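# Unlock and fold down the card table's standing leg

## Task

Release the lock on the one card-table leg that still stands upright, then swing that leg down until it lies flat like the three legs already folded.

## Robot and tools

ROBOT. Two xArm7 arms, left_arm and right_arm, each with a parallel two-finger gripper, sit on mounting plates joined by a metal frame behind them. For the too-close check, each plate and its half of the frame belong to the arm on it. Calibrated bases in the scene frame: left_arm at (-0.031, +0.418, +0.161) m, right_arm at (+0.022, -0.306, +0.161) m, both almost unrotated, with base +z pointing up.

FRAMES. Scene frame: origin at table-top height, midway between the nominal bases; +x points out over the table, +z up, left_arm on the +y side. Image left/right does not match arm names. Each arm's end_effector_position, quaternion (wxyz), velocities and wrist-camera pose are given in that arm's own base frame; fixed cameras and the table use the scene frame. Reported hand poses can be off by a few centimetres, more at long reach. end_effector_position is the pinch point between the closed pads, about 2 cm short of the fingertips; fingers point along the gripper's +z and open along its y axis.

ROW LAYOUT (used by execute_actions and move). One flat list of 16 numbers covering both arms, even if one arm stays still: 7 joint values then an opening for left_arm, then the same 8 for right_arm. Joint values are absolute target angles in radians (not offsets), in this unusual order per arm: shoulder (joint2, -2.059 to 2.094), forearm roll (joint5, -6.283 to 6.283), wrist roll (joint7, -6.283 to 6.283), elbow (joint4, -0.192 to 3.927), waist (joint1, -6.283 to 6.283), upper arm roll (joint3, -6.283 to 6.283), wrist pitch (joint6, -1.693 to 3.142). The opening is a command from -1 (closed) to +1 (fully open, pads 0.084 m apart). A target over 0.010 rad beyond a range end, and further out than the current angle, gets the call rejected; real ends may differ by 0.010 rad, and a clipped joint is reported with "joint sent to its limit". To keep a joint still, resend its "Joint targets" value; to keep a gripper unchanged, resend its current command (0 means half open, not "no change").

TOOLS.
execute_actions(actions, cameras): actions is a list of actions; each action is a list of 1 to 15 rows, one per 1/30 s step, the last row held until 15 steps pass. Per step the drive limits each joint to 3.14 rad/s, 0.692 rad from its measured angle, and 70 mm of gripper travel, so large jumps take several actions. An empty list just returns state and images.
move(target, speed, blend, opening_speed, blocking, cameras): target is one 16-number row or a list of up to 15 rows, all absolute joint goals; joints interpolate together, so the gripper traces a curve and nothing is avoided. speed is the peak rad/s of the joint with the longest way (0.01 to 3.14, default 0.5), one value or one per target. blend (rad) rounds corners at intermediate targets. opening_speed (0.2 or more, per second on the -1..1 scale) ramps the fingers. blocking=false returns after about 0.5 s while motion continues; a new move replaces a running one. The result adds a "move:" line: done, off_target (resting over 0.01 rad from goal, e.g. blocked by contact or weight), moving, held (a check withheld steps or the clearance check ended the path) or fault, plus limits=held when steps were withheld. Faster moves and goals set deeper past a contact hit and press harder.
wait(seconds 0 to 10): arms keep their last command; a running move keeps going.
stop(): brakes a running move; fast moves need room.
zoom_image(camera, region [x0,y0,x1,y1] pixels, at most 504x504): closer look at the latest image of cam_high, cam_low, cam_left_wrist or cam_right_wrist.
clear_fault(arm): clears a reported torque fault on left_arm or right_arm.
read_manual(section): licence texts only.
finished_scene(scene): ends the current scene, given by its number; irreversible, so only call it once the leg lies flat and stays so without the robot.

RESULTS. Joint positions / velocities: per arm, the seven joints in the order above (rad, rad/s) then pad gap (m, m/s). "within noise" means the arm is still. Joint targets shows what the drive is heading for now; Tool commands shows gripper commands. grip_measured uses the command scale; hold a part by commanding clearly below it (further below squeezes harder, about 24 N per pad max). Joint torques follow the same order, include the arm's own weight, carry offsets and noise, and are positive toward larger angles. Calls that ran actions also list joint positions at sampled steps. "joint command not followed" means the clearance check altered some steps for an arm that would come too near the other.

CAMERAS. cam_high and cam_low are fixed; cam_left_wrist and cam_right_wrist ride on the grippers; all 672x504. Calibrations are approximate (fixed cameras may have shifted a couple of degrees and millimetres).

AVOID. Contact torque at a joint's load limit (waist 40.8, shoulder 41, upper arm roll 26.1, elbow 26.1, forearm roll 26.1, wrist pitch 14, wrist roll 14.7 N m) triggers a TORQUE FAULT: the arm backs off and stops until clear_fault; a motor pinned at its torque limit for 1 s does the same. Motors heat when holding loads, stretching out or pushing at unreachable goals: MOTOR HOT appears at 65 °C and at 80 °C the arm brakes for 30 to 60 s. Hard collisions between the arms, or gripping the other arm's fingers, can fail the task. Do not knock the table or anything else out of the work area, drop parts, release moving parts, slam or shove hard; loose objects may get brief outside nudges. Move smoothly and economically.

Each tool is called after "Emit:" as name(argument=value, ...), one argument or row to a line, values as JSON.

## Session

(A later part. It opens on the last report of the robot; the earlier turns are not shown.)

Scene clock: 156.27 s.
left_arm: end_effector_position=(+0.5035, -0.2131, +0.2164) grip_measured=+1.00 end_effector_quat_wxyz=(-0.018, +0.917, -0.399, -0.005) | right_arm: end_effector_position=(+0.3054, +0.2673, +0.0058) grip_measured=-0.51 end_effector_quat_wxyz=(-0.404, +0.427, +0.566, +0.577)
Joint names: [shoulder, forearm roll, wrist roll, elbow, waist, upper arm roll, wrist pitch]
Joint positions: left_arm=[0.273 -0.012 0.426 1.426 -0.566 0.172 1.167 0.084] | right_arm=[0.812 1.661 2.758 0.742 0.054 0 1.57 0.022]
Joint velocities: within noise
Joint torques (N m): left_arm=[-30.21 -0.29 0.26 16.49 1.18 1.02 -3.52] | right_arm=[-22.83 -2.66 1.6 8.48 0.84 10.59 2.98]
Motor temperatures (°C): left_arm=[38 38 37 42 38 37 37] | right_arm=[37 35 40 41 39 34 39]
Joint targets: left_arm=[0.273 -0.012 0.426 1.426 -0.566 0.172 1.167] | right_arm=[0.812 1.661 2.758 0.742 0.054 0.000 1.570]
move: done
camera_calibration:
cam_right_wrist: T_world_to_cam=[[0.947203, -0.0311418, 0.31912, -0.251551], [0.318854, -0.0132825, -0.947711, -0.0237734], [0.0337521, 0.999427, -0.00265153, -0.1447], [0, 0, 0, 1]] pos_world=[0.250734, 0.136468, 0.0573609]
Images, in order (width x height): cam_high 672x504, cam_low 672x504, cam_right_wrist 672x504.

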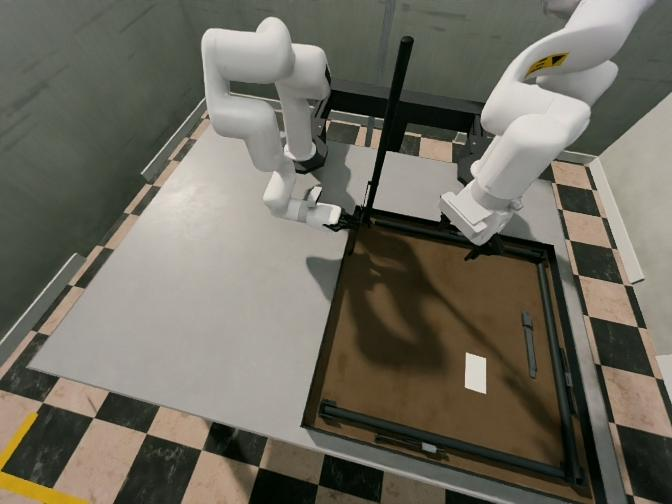

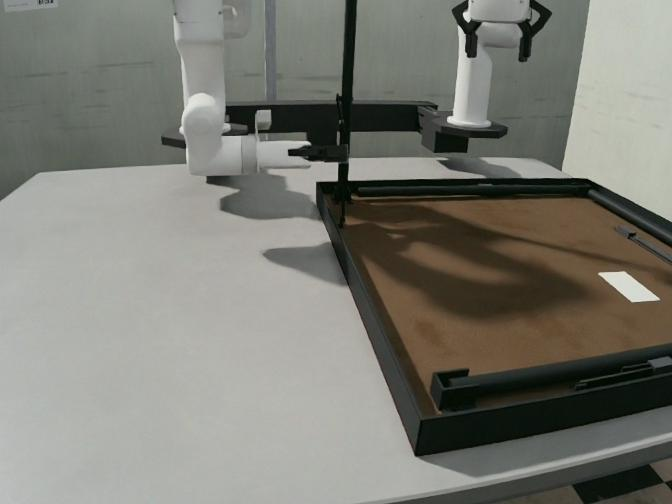

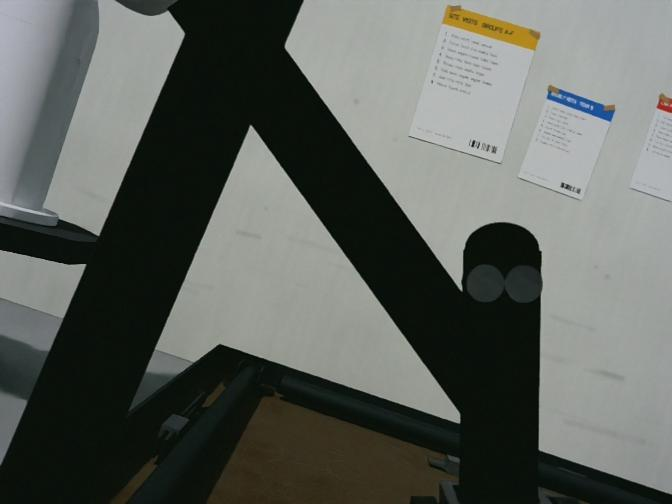

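Emit:
move(
  target=[
    [0.273,-0.012,0.426,1.426,-0.566,0.172,1.167,1,0.815,1.654,3.212,0.849,0.047,0,1.57,-0.8],
    [0.273,-0.012,0.426,1.426,-0.566,0.172,1.167,1,0.883,1.649,3.643,0.9975,0.042,0,1.57,-0.8],
  ],
  cameras=["cam_right_wrist","cam_high","cam_low"],
  speed=0.25,
  blend=0.05,
)

Scene clock: 164.00 s.
left_arm: end_effector_position=(+0.5035, -0.2131, +0.2164) grip_measured=+1.00 end_effector_quat_wxyz=(-0.018, +0.917, -0.399, -0.005) | right_arm: end_effector_position=(+0.3931, +0.2674, +0.0075) grip_measured=-0.51 end_effector_quat_wxyz=(+0.582, -0.591, -0.382, -0.407)
Joint names: [shoulder, forearm roll, wrist roll, elbow, waist, upper arm roll, wrist pitch]
Joint positions: left_arm=[0.273 -0.012 0.426 1.426 -0.566 0.172 1.167 0.084] | right_arm=[0.883 1.649 3.643 0.997 0.042 0 1.57 0.022]
Joint velocities: within noise
Joint torques (N m): left_arm=[-31.38 -0.23 -0.06 16.53 -0.41 0.32 -3.49] | right_arm=[-23.52 -1.13 1.89 15.99 0.45 9.77 7.86]
Motor temperatures (°C): left_arm=[38 38 37 42 38 37 37] | right_arm=[37 35 40 41 39 35 39]
Joint targets: left_arm=[0.273 -0.012 0.426 1.426 -0.566 0.172 1.167] | right_arm=[0.883 1.649 3.643 0.998 0.042 0.000 1.570]
move: done
camera_calibration:
cam_right_wrist: T_world_to_cam=[[0.929539, -0.0296954, -0.367527, -0.323484], [-0.366866, 0.0254612, -0.929925, 0.208963], [0.0369722, 0.999235, 0.0127729, -0.14916], [0, 0, 0, 1]] pos_world=[0.382867, 0.134119, 0.0773358]
Images, in order (width x height): cam_high 672x504, cam_low 672x504, cam_right_wrist 672x504.

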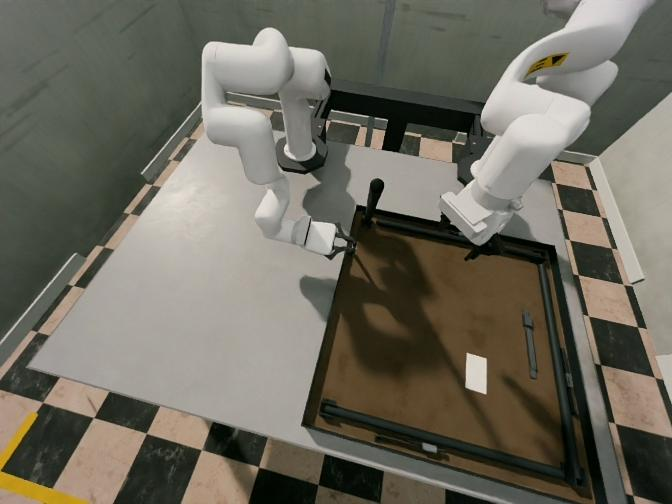

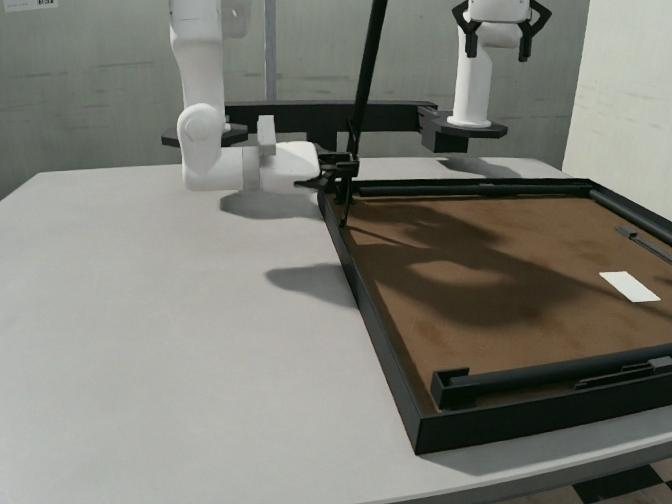

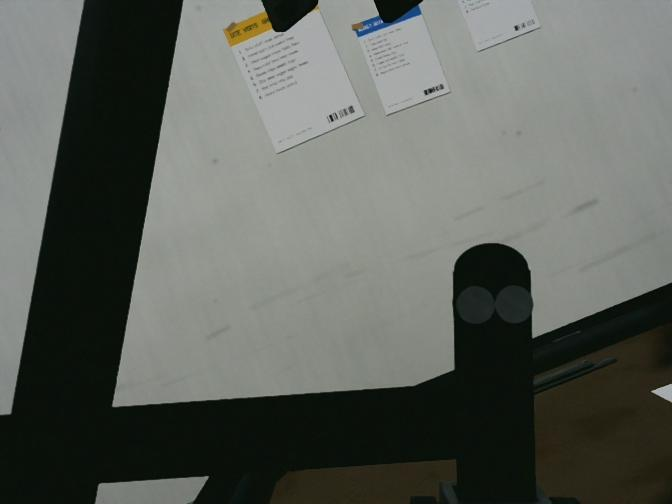

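Emit:
move(
  target=[
    [0.273,-0.012,0.426,1.426,-0.566,0.172,1.167,1,0.999,1.645,4.05,1.171,0.038,0,1.57,-0.8],
    [0.273,-0.012,0.426,1.426,-0.566,0.172,1.167,1,1.12,1.643,4.383,1.325,0.036,0,1.57,-0.8],
  ],
  cameras=["cam_right_wrist","cam_high","cam_low"],
  speed=0.2,
  blend=0.05,
)

Emit:
zoom_image(
  camera="cam_low",
  region=[250, 60, 450, 260],
)

Scene clock: 177.47 s.
left_arm: end_effector_position=(+0.5035, -0.2131, +0.2164) grip_measured=+1.00 end_effector_quat_wxyz=(-0.018, +0.917, -0.399, -0.005) | right_arm: end_effector_position=(+0.4560, +0.2675, -0.0428) grip_measured=+0.17 end_effector_quat_wxyz=(+0.684, -0.680, -0.173, -0.200) end_effector_velocity=(+0.000, +0.000, +0.000) end_effector_angular_velocity=(+0.000, +0.003, +0.000)
Joint names: [shoulder, forearm roll, wrist roll, elbow, waist, upper arm roll, wrist pitch]
Joint positions: left_arm=[0.273 -0.012 0.426 1.426 -0.566 0.172 1.167 0.084] | right_arm=[1.12 1.643 4.383 1.325 0.036 0 1.571 0.051]
Joint velocities: left_arm=[within noise] | right_arm=[0.001 0 0.003 0.001 0 0 -0.001 0.001]
Joint torques (N m): left_arm=[-32.65 -0.27 -0.19 16.44 -1.44 0.06 -3.51] | right_arm=[-11.92 3.66 2.24 18.09 -12.83 -16.62 -6.76]
Motor temperatures (°C): left_arm=[39 38 37 42 38 37 37] | right_arm=[38 35 40 43 39 37 42]
Joint targets: left_arm=[0.273 -0.012 0.426 1.426 -0.566 0.172 1.167] | right_arm=[1.120 1.643 4.383 1.325 0.036 0.000 1.570]
move: done
camera_calibration:
cam_right_wrist: T_world_to_cam=[[0.51846, -0.0043311, -0.855091, -0.240609], [-0.854242, 0.0422084, -0.518159, 0.420712], [0.0383363, 0.999099, 0.0181836, -0.151267], [0, 0, 0, 1]] pos_world=[0.489935, 0.132331, 0.0150039]
Images, in order (width x height): cam_high 672x504, cam_low 672x504, cam_right_wrist 672x504.

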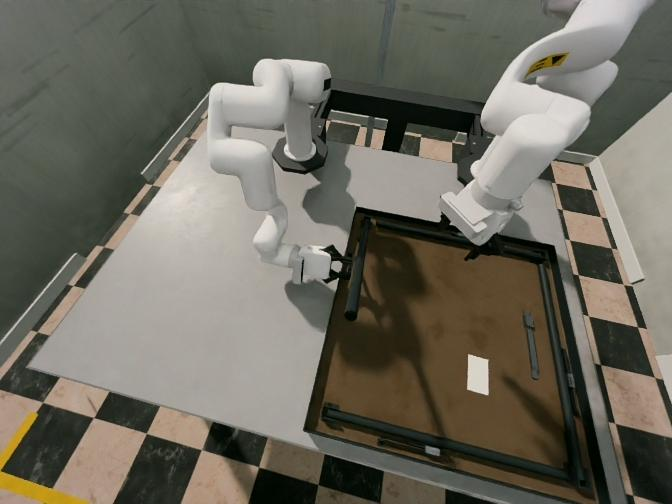

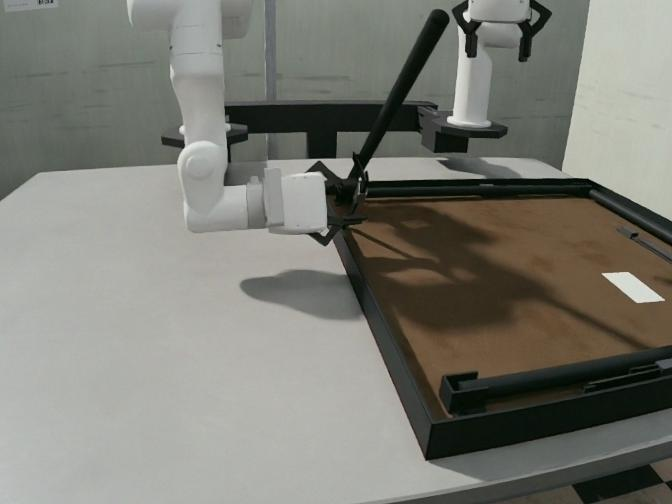

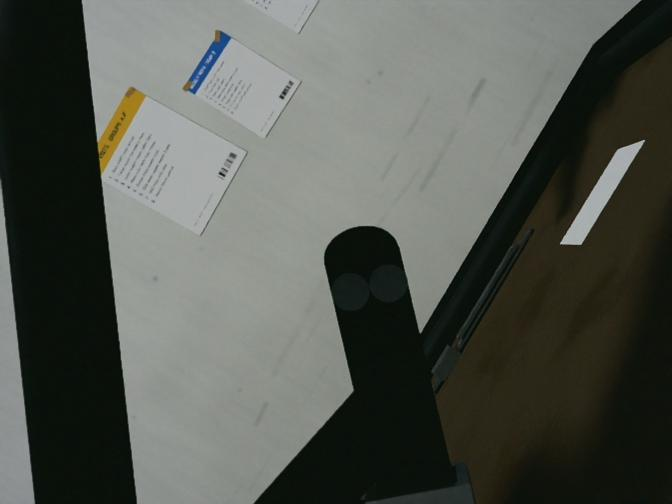

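Scaled by 2.520 from the camera's 672x504 image, which has a finer 960x720 frame.

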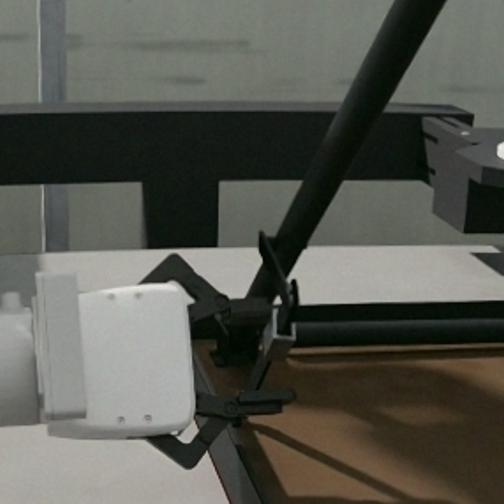

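Emit:
move(
  target=[0.971,0,-0.642,2.377,-0.654,0,1.406,1,1.12,1.643,4.383,1.325,0.036,0,1.57,-0.8],
  speed=0.6,
)

Scene clock: 193.87 s.
left_arm: end_effector_position=(+0.5540, -0.4246, +0.1579) grip_measured=+1.00 end_effector_quat_wxyz=(+0.000, +1.000, -0.006, +0.000) | right_arm: end_effector_position=(+0.4561, +0.2675, -0.0428) grip_measured=+0.17 end_effector_quat_wxyz=(+0.684, -0.680, -0.173, -0.200)
Joint names: [shoulder, forearm roll, wrist roll, elbow, waist, upper arm roll, wrist pitch]
Joint positions: left_arm=[0.971 0 -0.642 2.377 -0.654 0 1.406 0.084] | right_arm=[1.12 1.643 4.383 1.325 0.036 0 1.571 0.051]
Joint velocities: within noise
Joint torques (N m): left_arm=[-36.52 1.37 -1.96 19.38 -9.68 -4.03 -0.8] | right_arm=[-13.98 5.47 2.01 17.27 -13.2 -16.44 -6.69]
Motor temperatures (°C): left_arm=[39 38 37 42 38 37 37] | right_arm=[37 36 40 45 40 41 46]
Joint targets: left_arm=[0.971 0.000 -0.642 2.377 -0.654 0.000 1.406] | right_arm=[1.120 1.643 4.383 1.325 0.036 0.000 1.570]
move: done
camera_calibration:
cam_left_wrist: T_world_to_cam=[[-0.0146789, -0.999789, 0.0143715, -0.38798], [-0.999872, 0.0147686, 0.00615699, 0.625943], [-0.00636794, -0.0142793, -0.999878, 0.286822], [0, 0, 0, 1]] pos_world=[0.621994, -0.393047, 0.288509]
cam_right_wrist: T_world_to_cam=[[0.518267, -0.00437168, -0.855208, -0.240506], [-0.854355, 0.0422935, -0.517966, 0.420752], [0.0384341, 0.999096, 0.0181843, -0.151314], [0, 0, 0, 1]] pos_world=[0.489934, 0.132331, 0.0150044]

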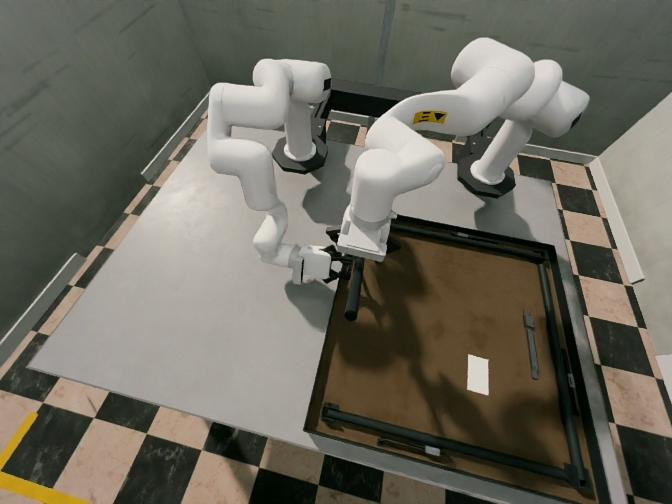

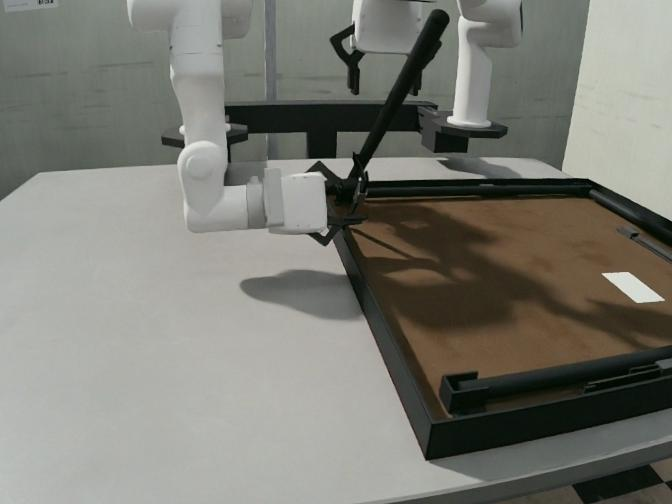

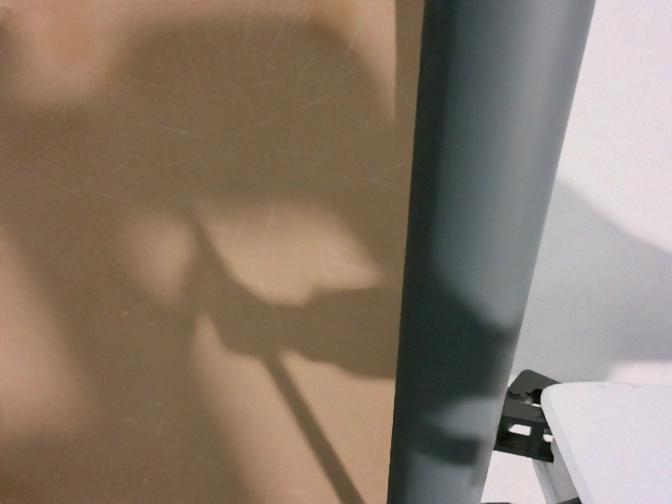

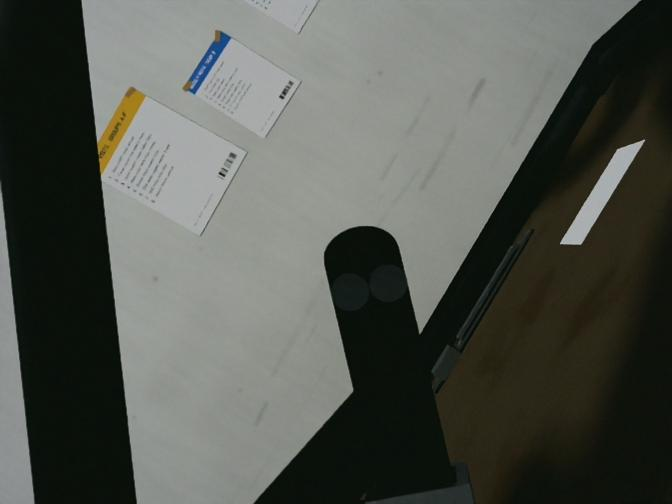

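Emit:
move(
  target=[
    [0.982,0,-0.642,2.226,-0.654,0,1.2437,1,1.12,1.643,4.383,1.325,0.036,0,1.57,-0.8],
    [0.982,0,-0.642,2.226,-0.654,0,1.2437,-0.6,1.12,1.643,4.383,1.325,0.036,0,1.57,-0.8],
  ],
  speed=0.15,
  opening_speed=1,
)

Scene clock: 202.70 s.
left_arm: end_effector_position=(+0.5546, -0.4238, +0.0980) grip_measured=-0.42 end_effector_quat_wxyz=(+0.000, +1.000, -0.005, +0.000) | right_arm: end_effector_position=(+0.4563, +0.2672, -0.0428) grip_measured=+0.16 end_effector_quat_wxyz=(+0.684, -0.680, -0.173, -0.200)
Joint names: [shoulder, forearm roll, wrist roll, elbow, waist, upper arm roll, wrist pitch]
Joint positions: left_arm=[0.982 0 -0.642 2.226 -0.653 0.001 1.244 0.026] | right_arm=[1.12 1.643 4.383 1.325 0.036 0 1.571 0.051]
Joint velocities: within noise
Joint torques (N m): left_arm=[-37.5 -7 -1.43 20.9 -44.84 -24.6 -10.31] | right_arm=[-13.48 2.69 1.64 9.05 2.45 -2.88 -6.74]
Motor temperatures (°C): left_arm=[39 38 37 43 38 37 37] | right_arm=[37 36 40 45 40 42 47]
Joint targets: left_arm=[0.982 0.000 -0.642 2.226 -0.654 0.000 1.244] | right_arm=[1.120 1.643 4.383 1.325 0.036 0.000 1.570]
move: done
camera_calibration:
cam_left_wrist: T_world_to_cam=[[-0.0133822, -0.999818, 0.0135701, -0.386951], [-0.999892, 0.0134631, 0.00588684, 0.626262], [-0.00606846, -0.0134898, -0.999891, 0.22717], [0, 0, 0, 1]] pos_world=[0.622395, -0.392248, 0.228709]
cam_right_wrist: T_world_to_cam=[[0.518404, -0.00486265, -0.855122, -0.240615], [-0.854244, 0.0427021, -0.518115, 0.42083], [0.0390349, 0.999076, 0.0179831, -0.151312], [0, 0, 0, 1]] pos_world=[0.490134, 0.132032, 0.0150042]

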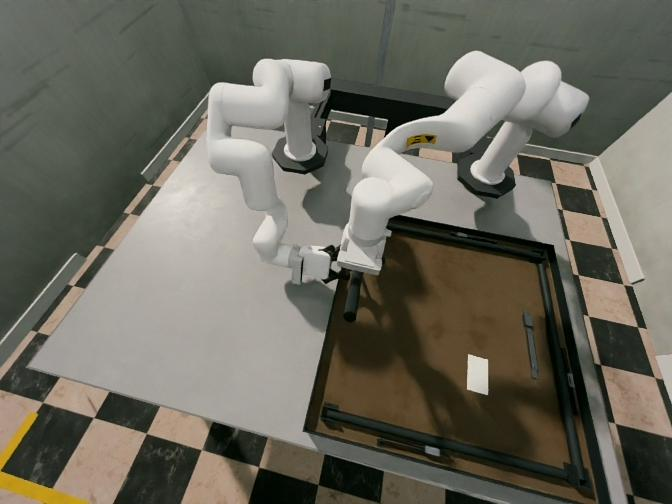

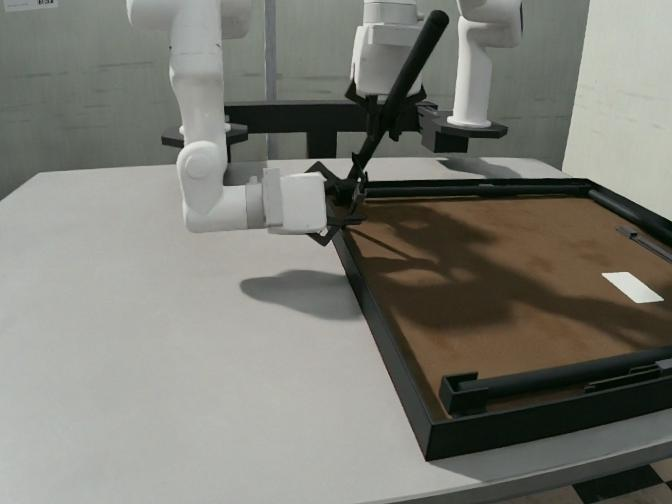

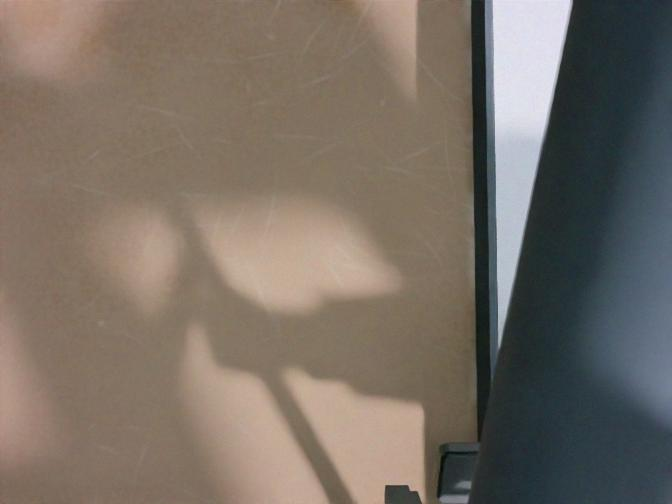

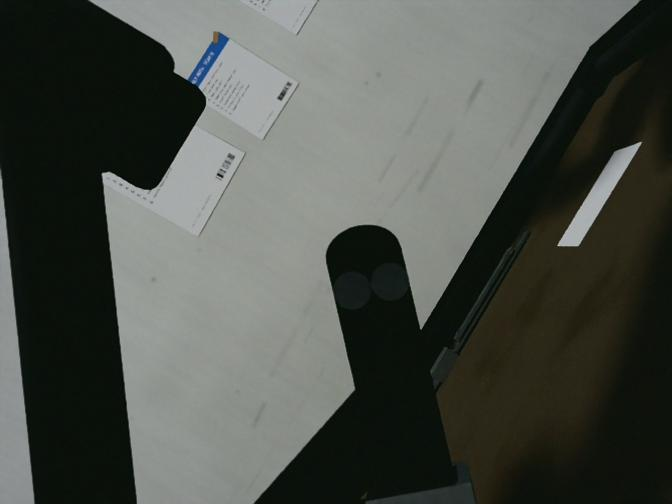

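Emit:
move(
  target=[
    [0.982,0,-0.642,2.226,-0.654,0,1.2437,-0.6,1.12,1.643,4.383,1.325,0.036,0,1.57,-0.8],
    [0.982,0,-0.642,2.226,-0.654,0,1.2437,-0.6,1.12,1.643,4.383,1.325,0.036,0,1.57,0.35],
    [0.982,0,-0.642,2.226,-0.654,0,1.2437,-0.6,1.1115,1.361,4.42,1.3525,-0.246,0,1.57,0.35],
  ],
  speed=0.15,
  opening_speed=0.5,
)

Emit:
zoom_image(
  camera="cam_low",
  region=[250, 60, 450, 260],
)

Scene clock: 213.77 s.
left_arm: end_effector_position=(+0.5541, -0.4247, +0.0980) grip_measured=-0.48 end_effector_quat_wxyz=(+0.000, +1.000, -0.006, +0.000) | right_arm: end_effector_position=(+0.4578, +0.1387, -0.0508) grip_measured=+0.34 end_effector_quat_wxyz=(+0.661, -0.703, -0.174, -0.194)
Joint names: [shoulder, forearm roll, wrist roll, elbow, waist, upper arm roll, wrist pitch]
Joint positions: left_arm=[0.982 0 -0.642 2.226 -0.654 0 1.244 0.023] | right_arm=[1.112 1.361 4.42 1.352 -0.246 0 1.57 0.059]
Joint velocities: within noise
Joint torques (N m): left_arm=[-34.1 2.32 -0.85 8.37 23.91 10.53 7.25] | right_arm=[-26.7 -1.4 1.42 13.94 -3.38 3.08 0.01]
Motor temperatures (°C): left_arm=[40 39 37 43 39 42 40] | right_arm=[37 36 40 44 40 38 48]
Joint targets: left_arm=[0.982 0.000 -0.642 2.226 -0.654 0.000 1.244] | right_arm=[1.111 1.361 4.420 1.353 -0.246 0.000 1.570]
move: done
camera_calibration:
cam_left_wrist: T_world_to_cam=[[-0.0144822, -0.999789, 0.0145689, -0.387388], [-0.999876, 0.0145702, 0.00595702, 0.626283], [-0.00616803, -0.0144808, -0.999876, 0.226824], [0, 0, 0, 1]] pos_world=[0.621994, -0.393147, 0.228709]
cam_right_wrist: T_world_to_cam=[[0.511123, -0.0642168, -0.857105, -0.237386], [-0.858272, 0.0153081, -0.512966, 0.42937], [0.0460617, 0.997819, -0.0472912, -0.0291989], [0, 0, 0, 1]] pos_world=[0.491195, 0.00731823, 0.0154067]

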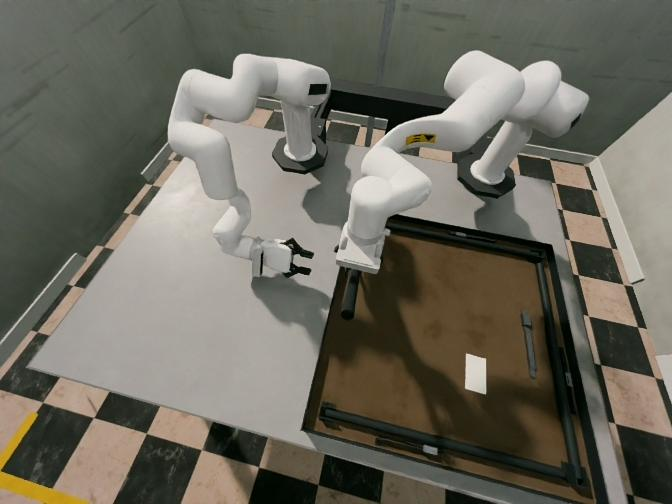

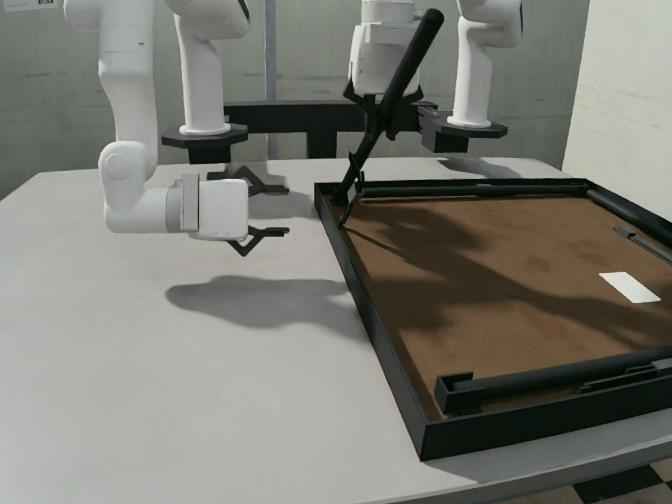

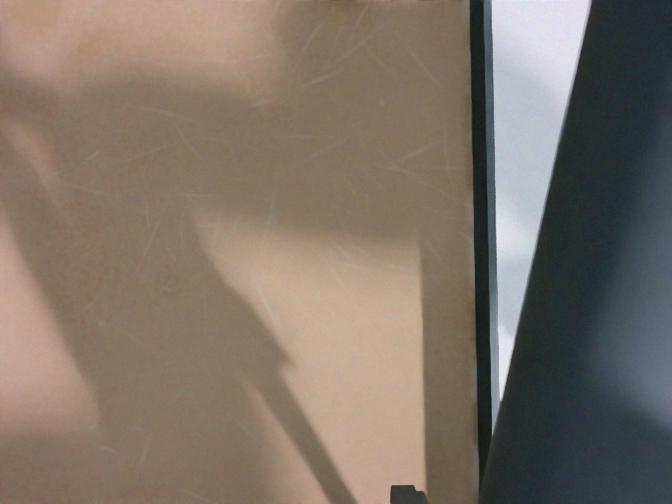

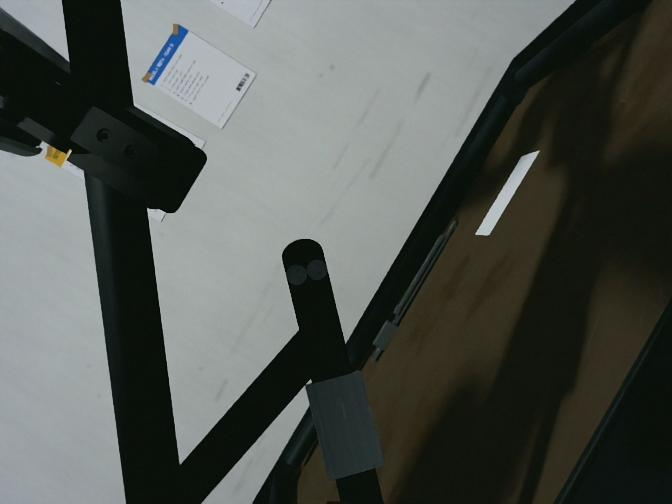

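Scaled by 2.520 from the camera's 672x504 image, which has a finer 960x720 frame.

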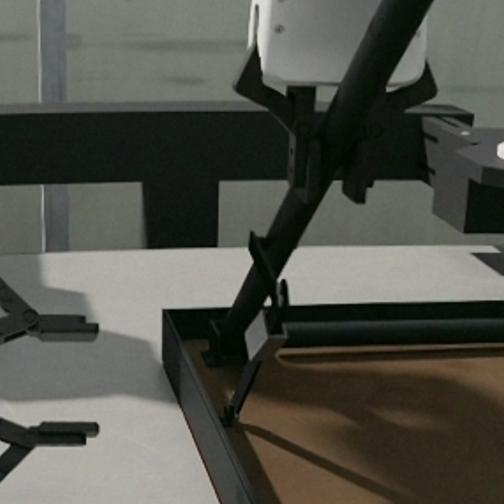

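Emit:
move(
  target=[1.055,0,-0.642,2.165,-0.654,0,1.11,-0.53,1.1115,1.361,4.42,1.3525,-0.246,0,1.57,0.35],
  speed=0.06,
)

Emit:
zoom_image(
  camera="cam_low",
  region=[250, 60, 450, 260],
)

Scene clock: 227.83 s.
left_arm: end_effector_position=(+0.5540, -0.4247, +0.0316) grip_measured=-0.47 end_effector_quat_wxyz=(+0.000, +1.000, -0.006, +0.000) | right_arm: end_effector_position=(+0.4578, +0.1386, -0.0508) grip_measured=+0.34 end_effector_quat_wxyz=(+0.661, -0.703, -0.174, -0.194)
Joint names: [shoulder, forearm roll, wrist roll, elbow, waist, upper arm roll, wrist pitch]
Joint positions: left_arm=[1.055 0 -0.642 2.165 -0.654 0 1.11 0.023] | right_arm=[1.111 1.361 4.42 1.353 -0.246 0 1.57 0.059]
Joint velocities: within noise
Joint torques (N m): left_arm=[-27.84 -2.41 -0.59 6.44 -12.21 -6.8 1.39] | right_arm=[-25.64 -0.74 1.2 12.14 -2.83 2.14 0.45]
Motor temperatures (°C): left_arm=[40 38 37 40 39 41 41] | right_arm=[38 35 40 44 40 36 45]
Joint targets: left_arm=[1.055 0.000 -0.642 2.165 -0.654 0.000 1.110] | right_arm=[1.111 1.361 4.420 1.353 -0.246 0.000 1.570]
move: done
camera_calibration:
cam_left_wrist: T_world_to_cam=[[-0.0145791, -0.999789, 0.0144731, -0.386346], [-0.999873, 0.0146709, 0.00625697, 0.626568], [-0.00646798, -0.0143801, -0.999876, 0.160658], [0, 0, 0, 1]] pos_world=[0.621895, -0.393147, 0.162309]
cam_right_wrist: T_world_to_cam=[[0.511045, -0.0643003, -0.857146, -0.237301], [-0.858319, 0.0152619, -0.512889, 0.429308], [0.0460606, 0.997814, -0.0473907, -0.0290921], [0, 0, 0, 1]] pos_world=[0.491095, 0.0072179, 0.0154071]

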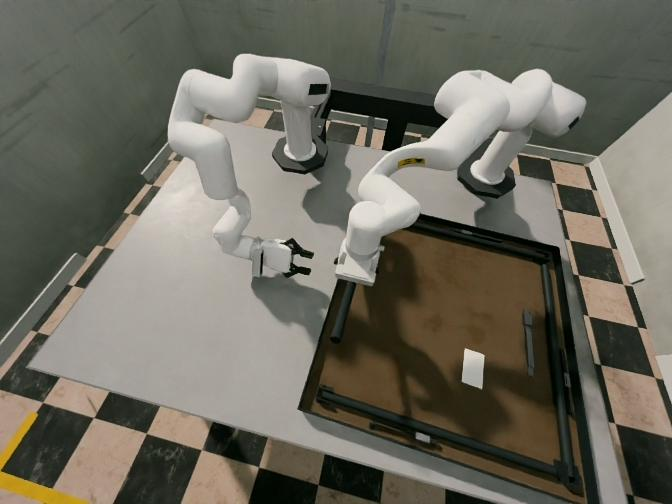

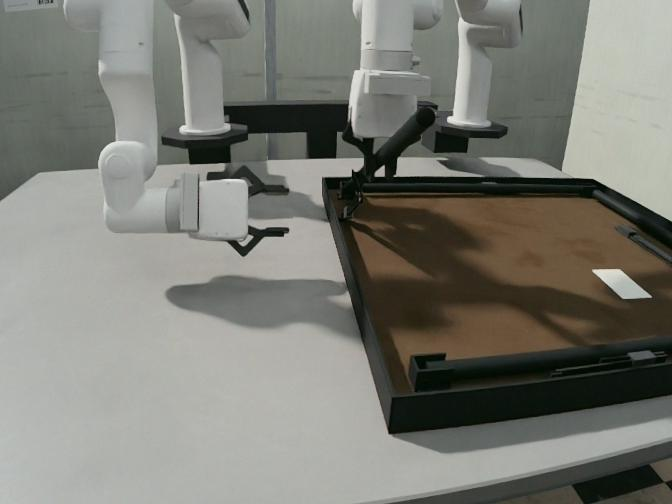

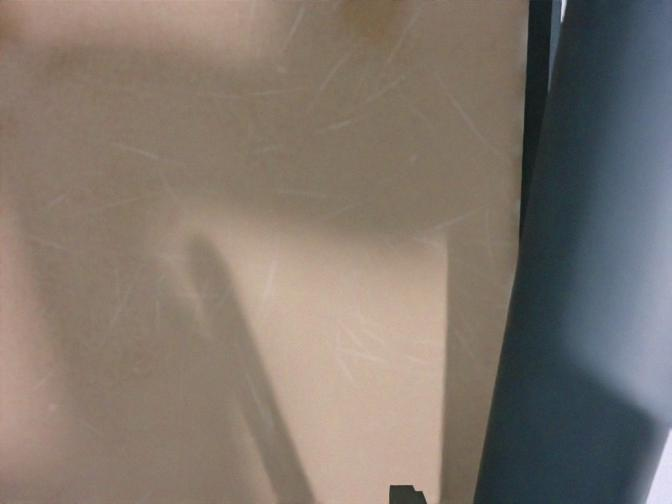

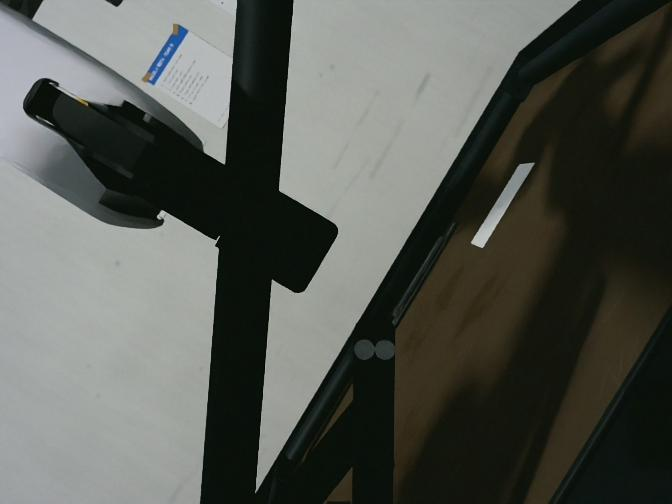

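Scaled by 2.520 from the camera's 672x504 image, which has a finer 960x720 frame.

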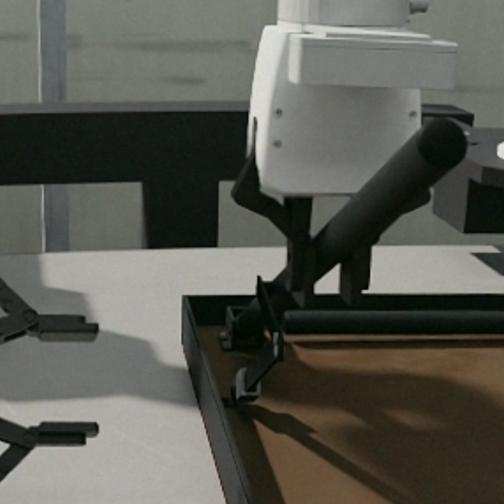

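Emit:
move(
  target=[
    [1.055,0,-0.642,2.165,-0.654,0,1.11,-0.53,1.1115,1.361,4.42,1.3525,-0.246,0,1.57,0.35],
    [1.055,0,-0.642,2.165,-0.654,0,1.11,-0.4,1.1115,1.361,4.42,1.3525,-0.246,0,1.57,0.35],
  ],
  opening_speed=0.2,
)

Emit:
zoom_image(
  camera="cam_low",
  region=[250, 60, 450, 260],
)

Scene clock: 235.97 s.
left_arm: end_effector_position=(+0.5538, -0.4245, +0.0312) grip_measured=-0.42 end_effector_quat_wxyz=(+0.000, +1.000, -0.006, +0.000) | right_arm: end_effector_position=(+0.4578, +0.1386, -0.0508) grip_measured=+0.34 end_effector_quat_wxyz=(+0.661, -0.703, -0.174, -0.194)
Joint names: [shoulder, forearm roll, wrist roll, elbow, waist, upper arm roll, wrist pitch]
Joint positions: left_arm=[1.055 0 -0.642 2.165 -0.654 0 1.11 0.026] | right_arm=[1.111 1.361 4.42 1.353 -0.246 0 1.57 0.059]
Joint velocities: within noise
Joint torques (N m): left_arm=[-46.83 -0.88 -0.42 19.05 -1.61 -0.97 -3.82] | right_arm=[-24.97 -0.6 0.9 10.82 -2.42 1.34 0.82]
Motor temperatures (°C): left_arm=[39 38 37 39 39 39 40] | right_arm=[38 35 40 43 39 35 44]
Joint targets: left_arm=[1.055 0.000 -0.642 2.165 -0.654 0.000 1.110] | right_arm=[1.111 1.361 4.420 1.353 -0.246 0.000 1.570]
move: done
camera_calibration:
cam_left_wrist: T_world_to_cam=[[-0.0145686, -0.999796, 0.013982, -0.386172], [-0.999869, 0.0146656, 0.0068643, 0.626367], [-0.00706796, -0.0138802, -0.999879, 0.160829], [0, 0, 0, 1]] pos_world=[0.621795, -0.393047, 0.161909]
cam_right_wrist: T_world_to_cam=[[0.511045, -0.0643003, -0.857146, -0.237301], [-0.858319, 0.0152619, -0.512889, 0.429308], [0.0460606, 0.997814, -0.0473907, -0.0290921], [0, 0, 0, 1]] pos_world=[0.491095, 0.0072179, 0.0154071]

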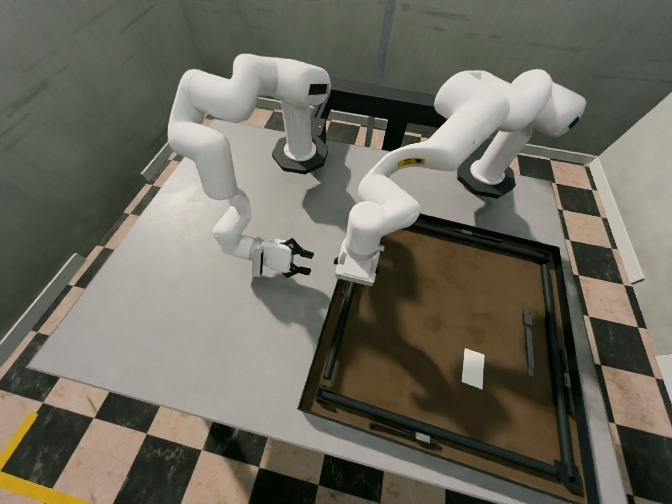

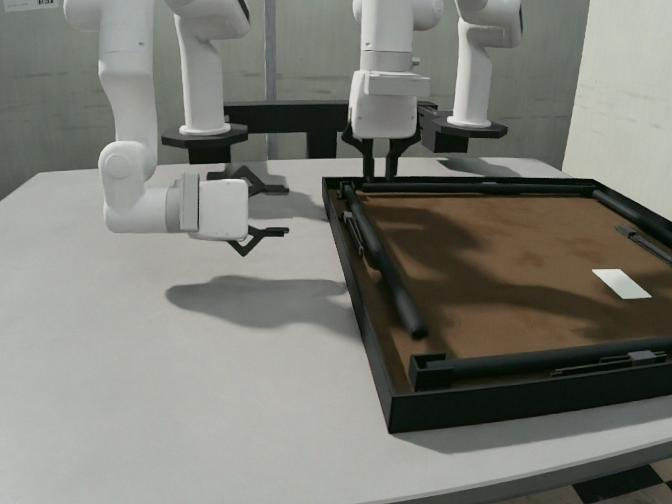

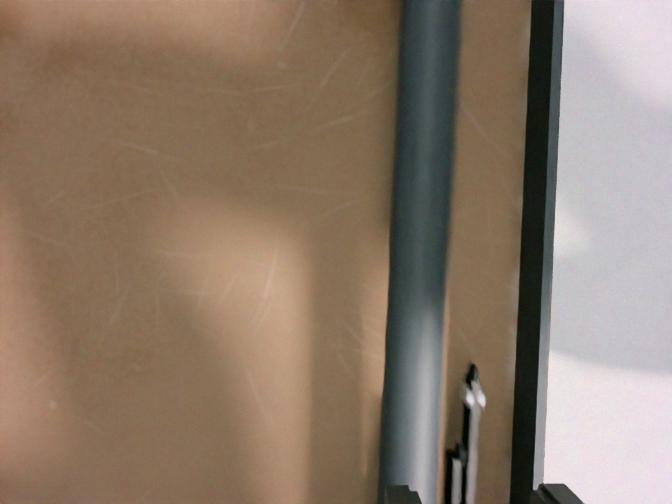

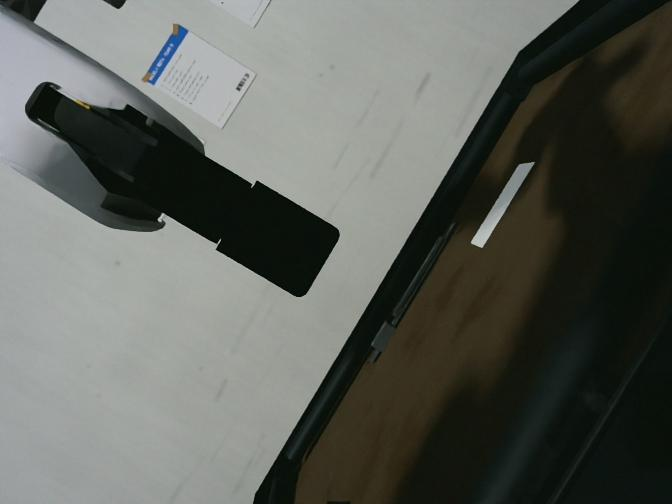

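Scaled by 2.520 from the camera's 672x504 image, which has a finer 960x720 frame.

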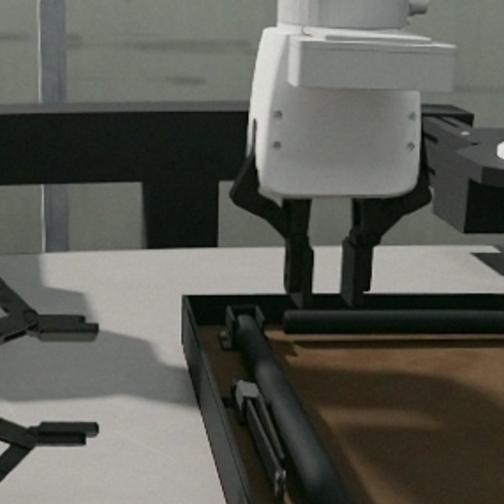

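Emit:
finished_scene(
  scene=1,
)

The scene is finished: the task was done.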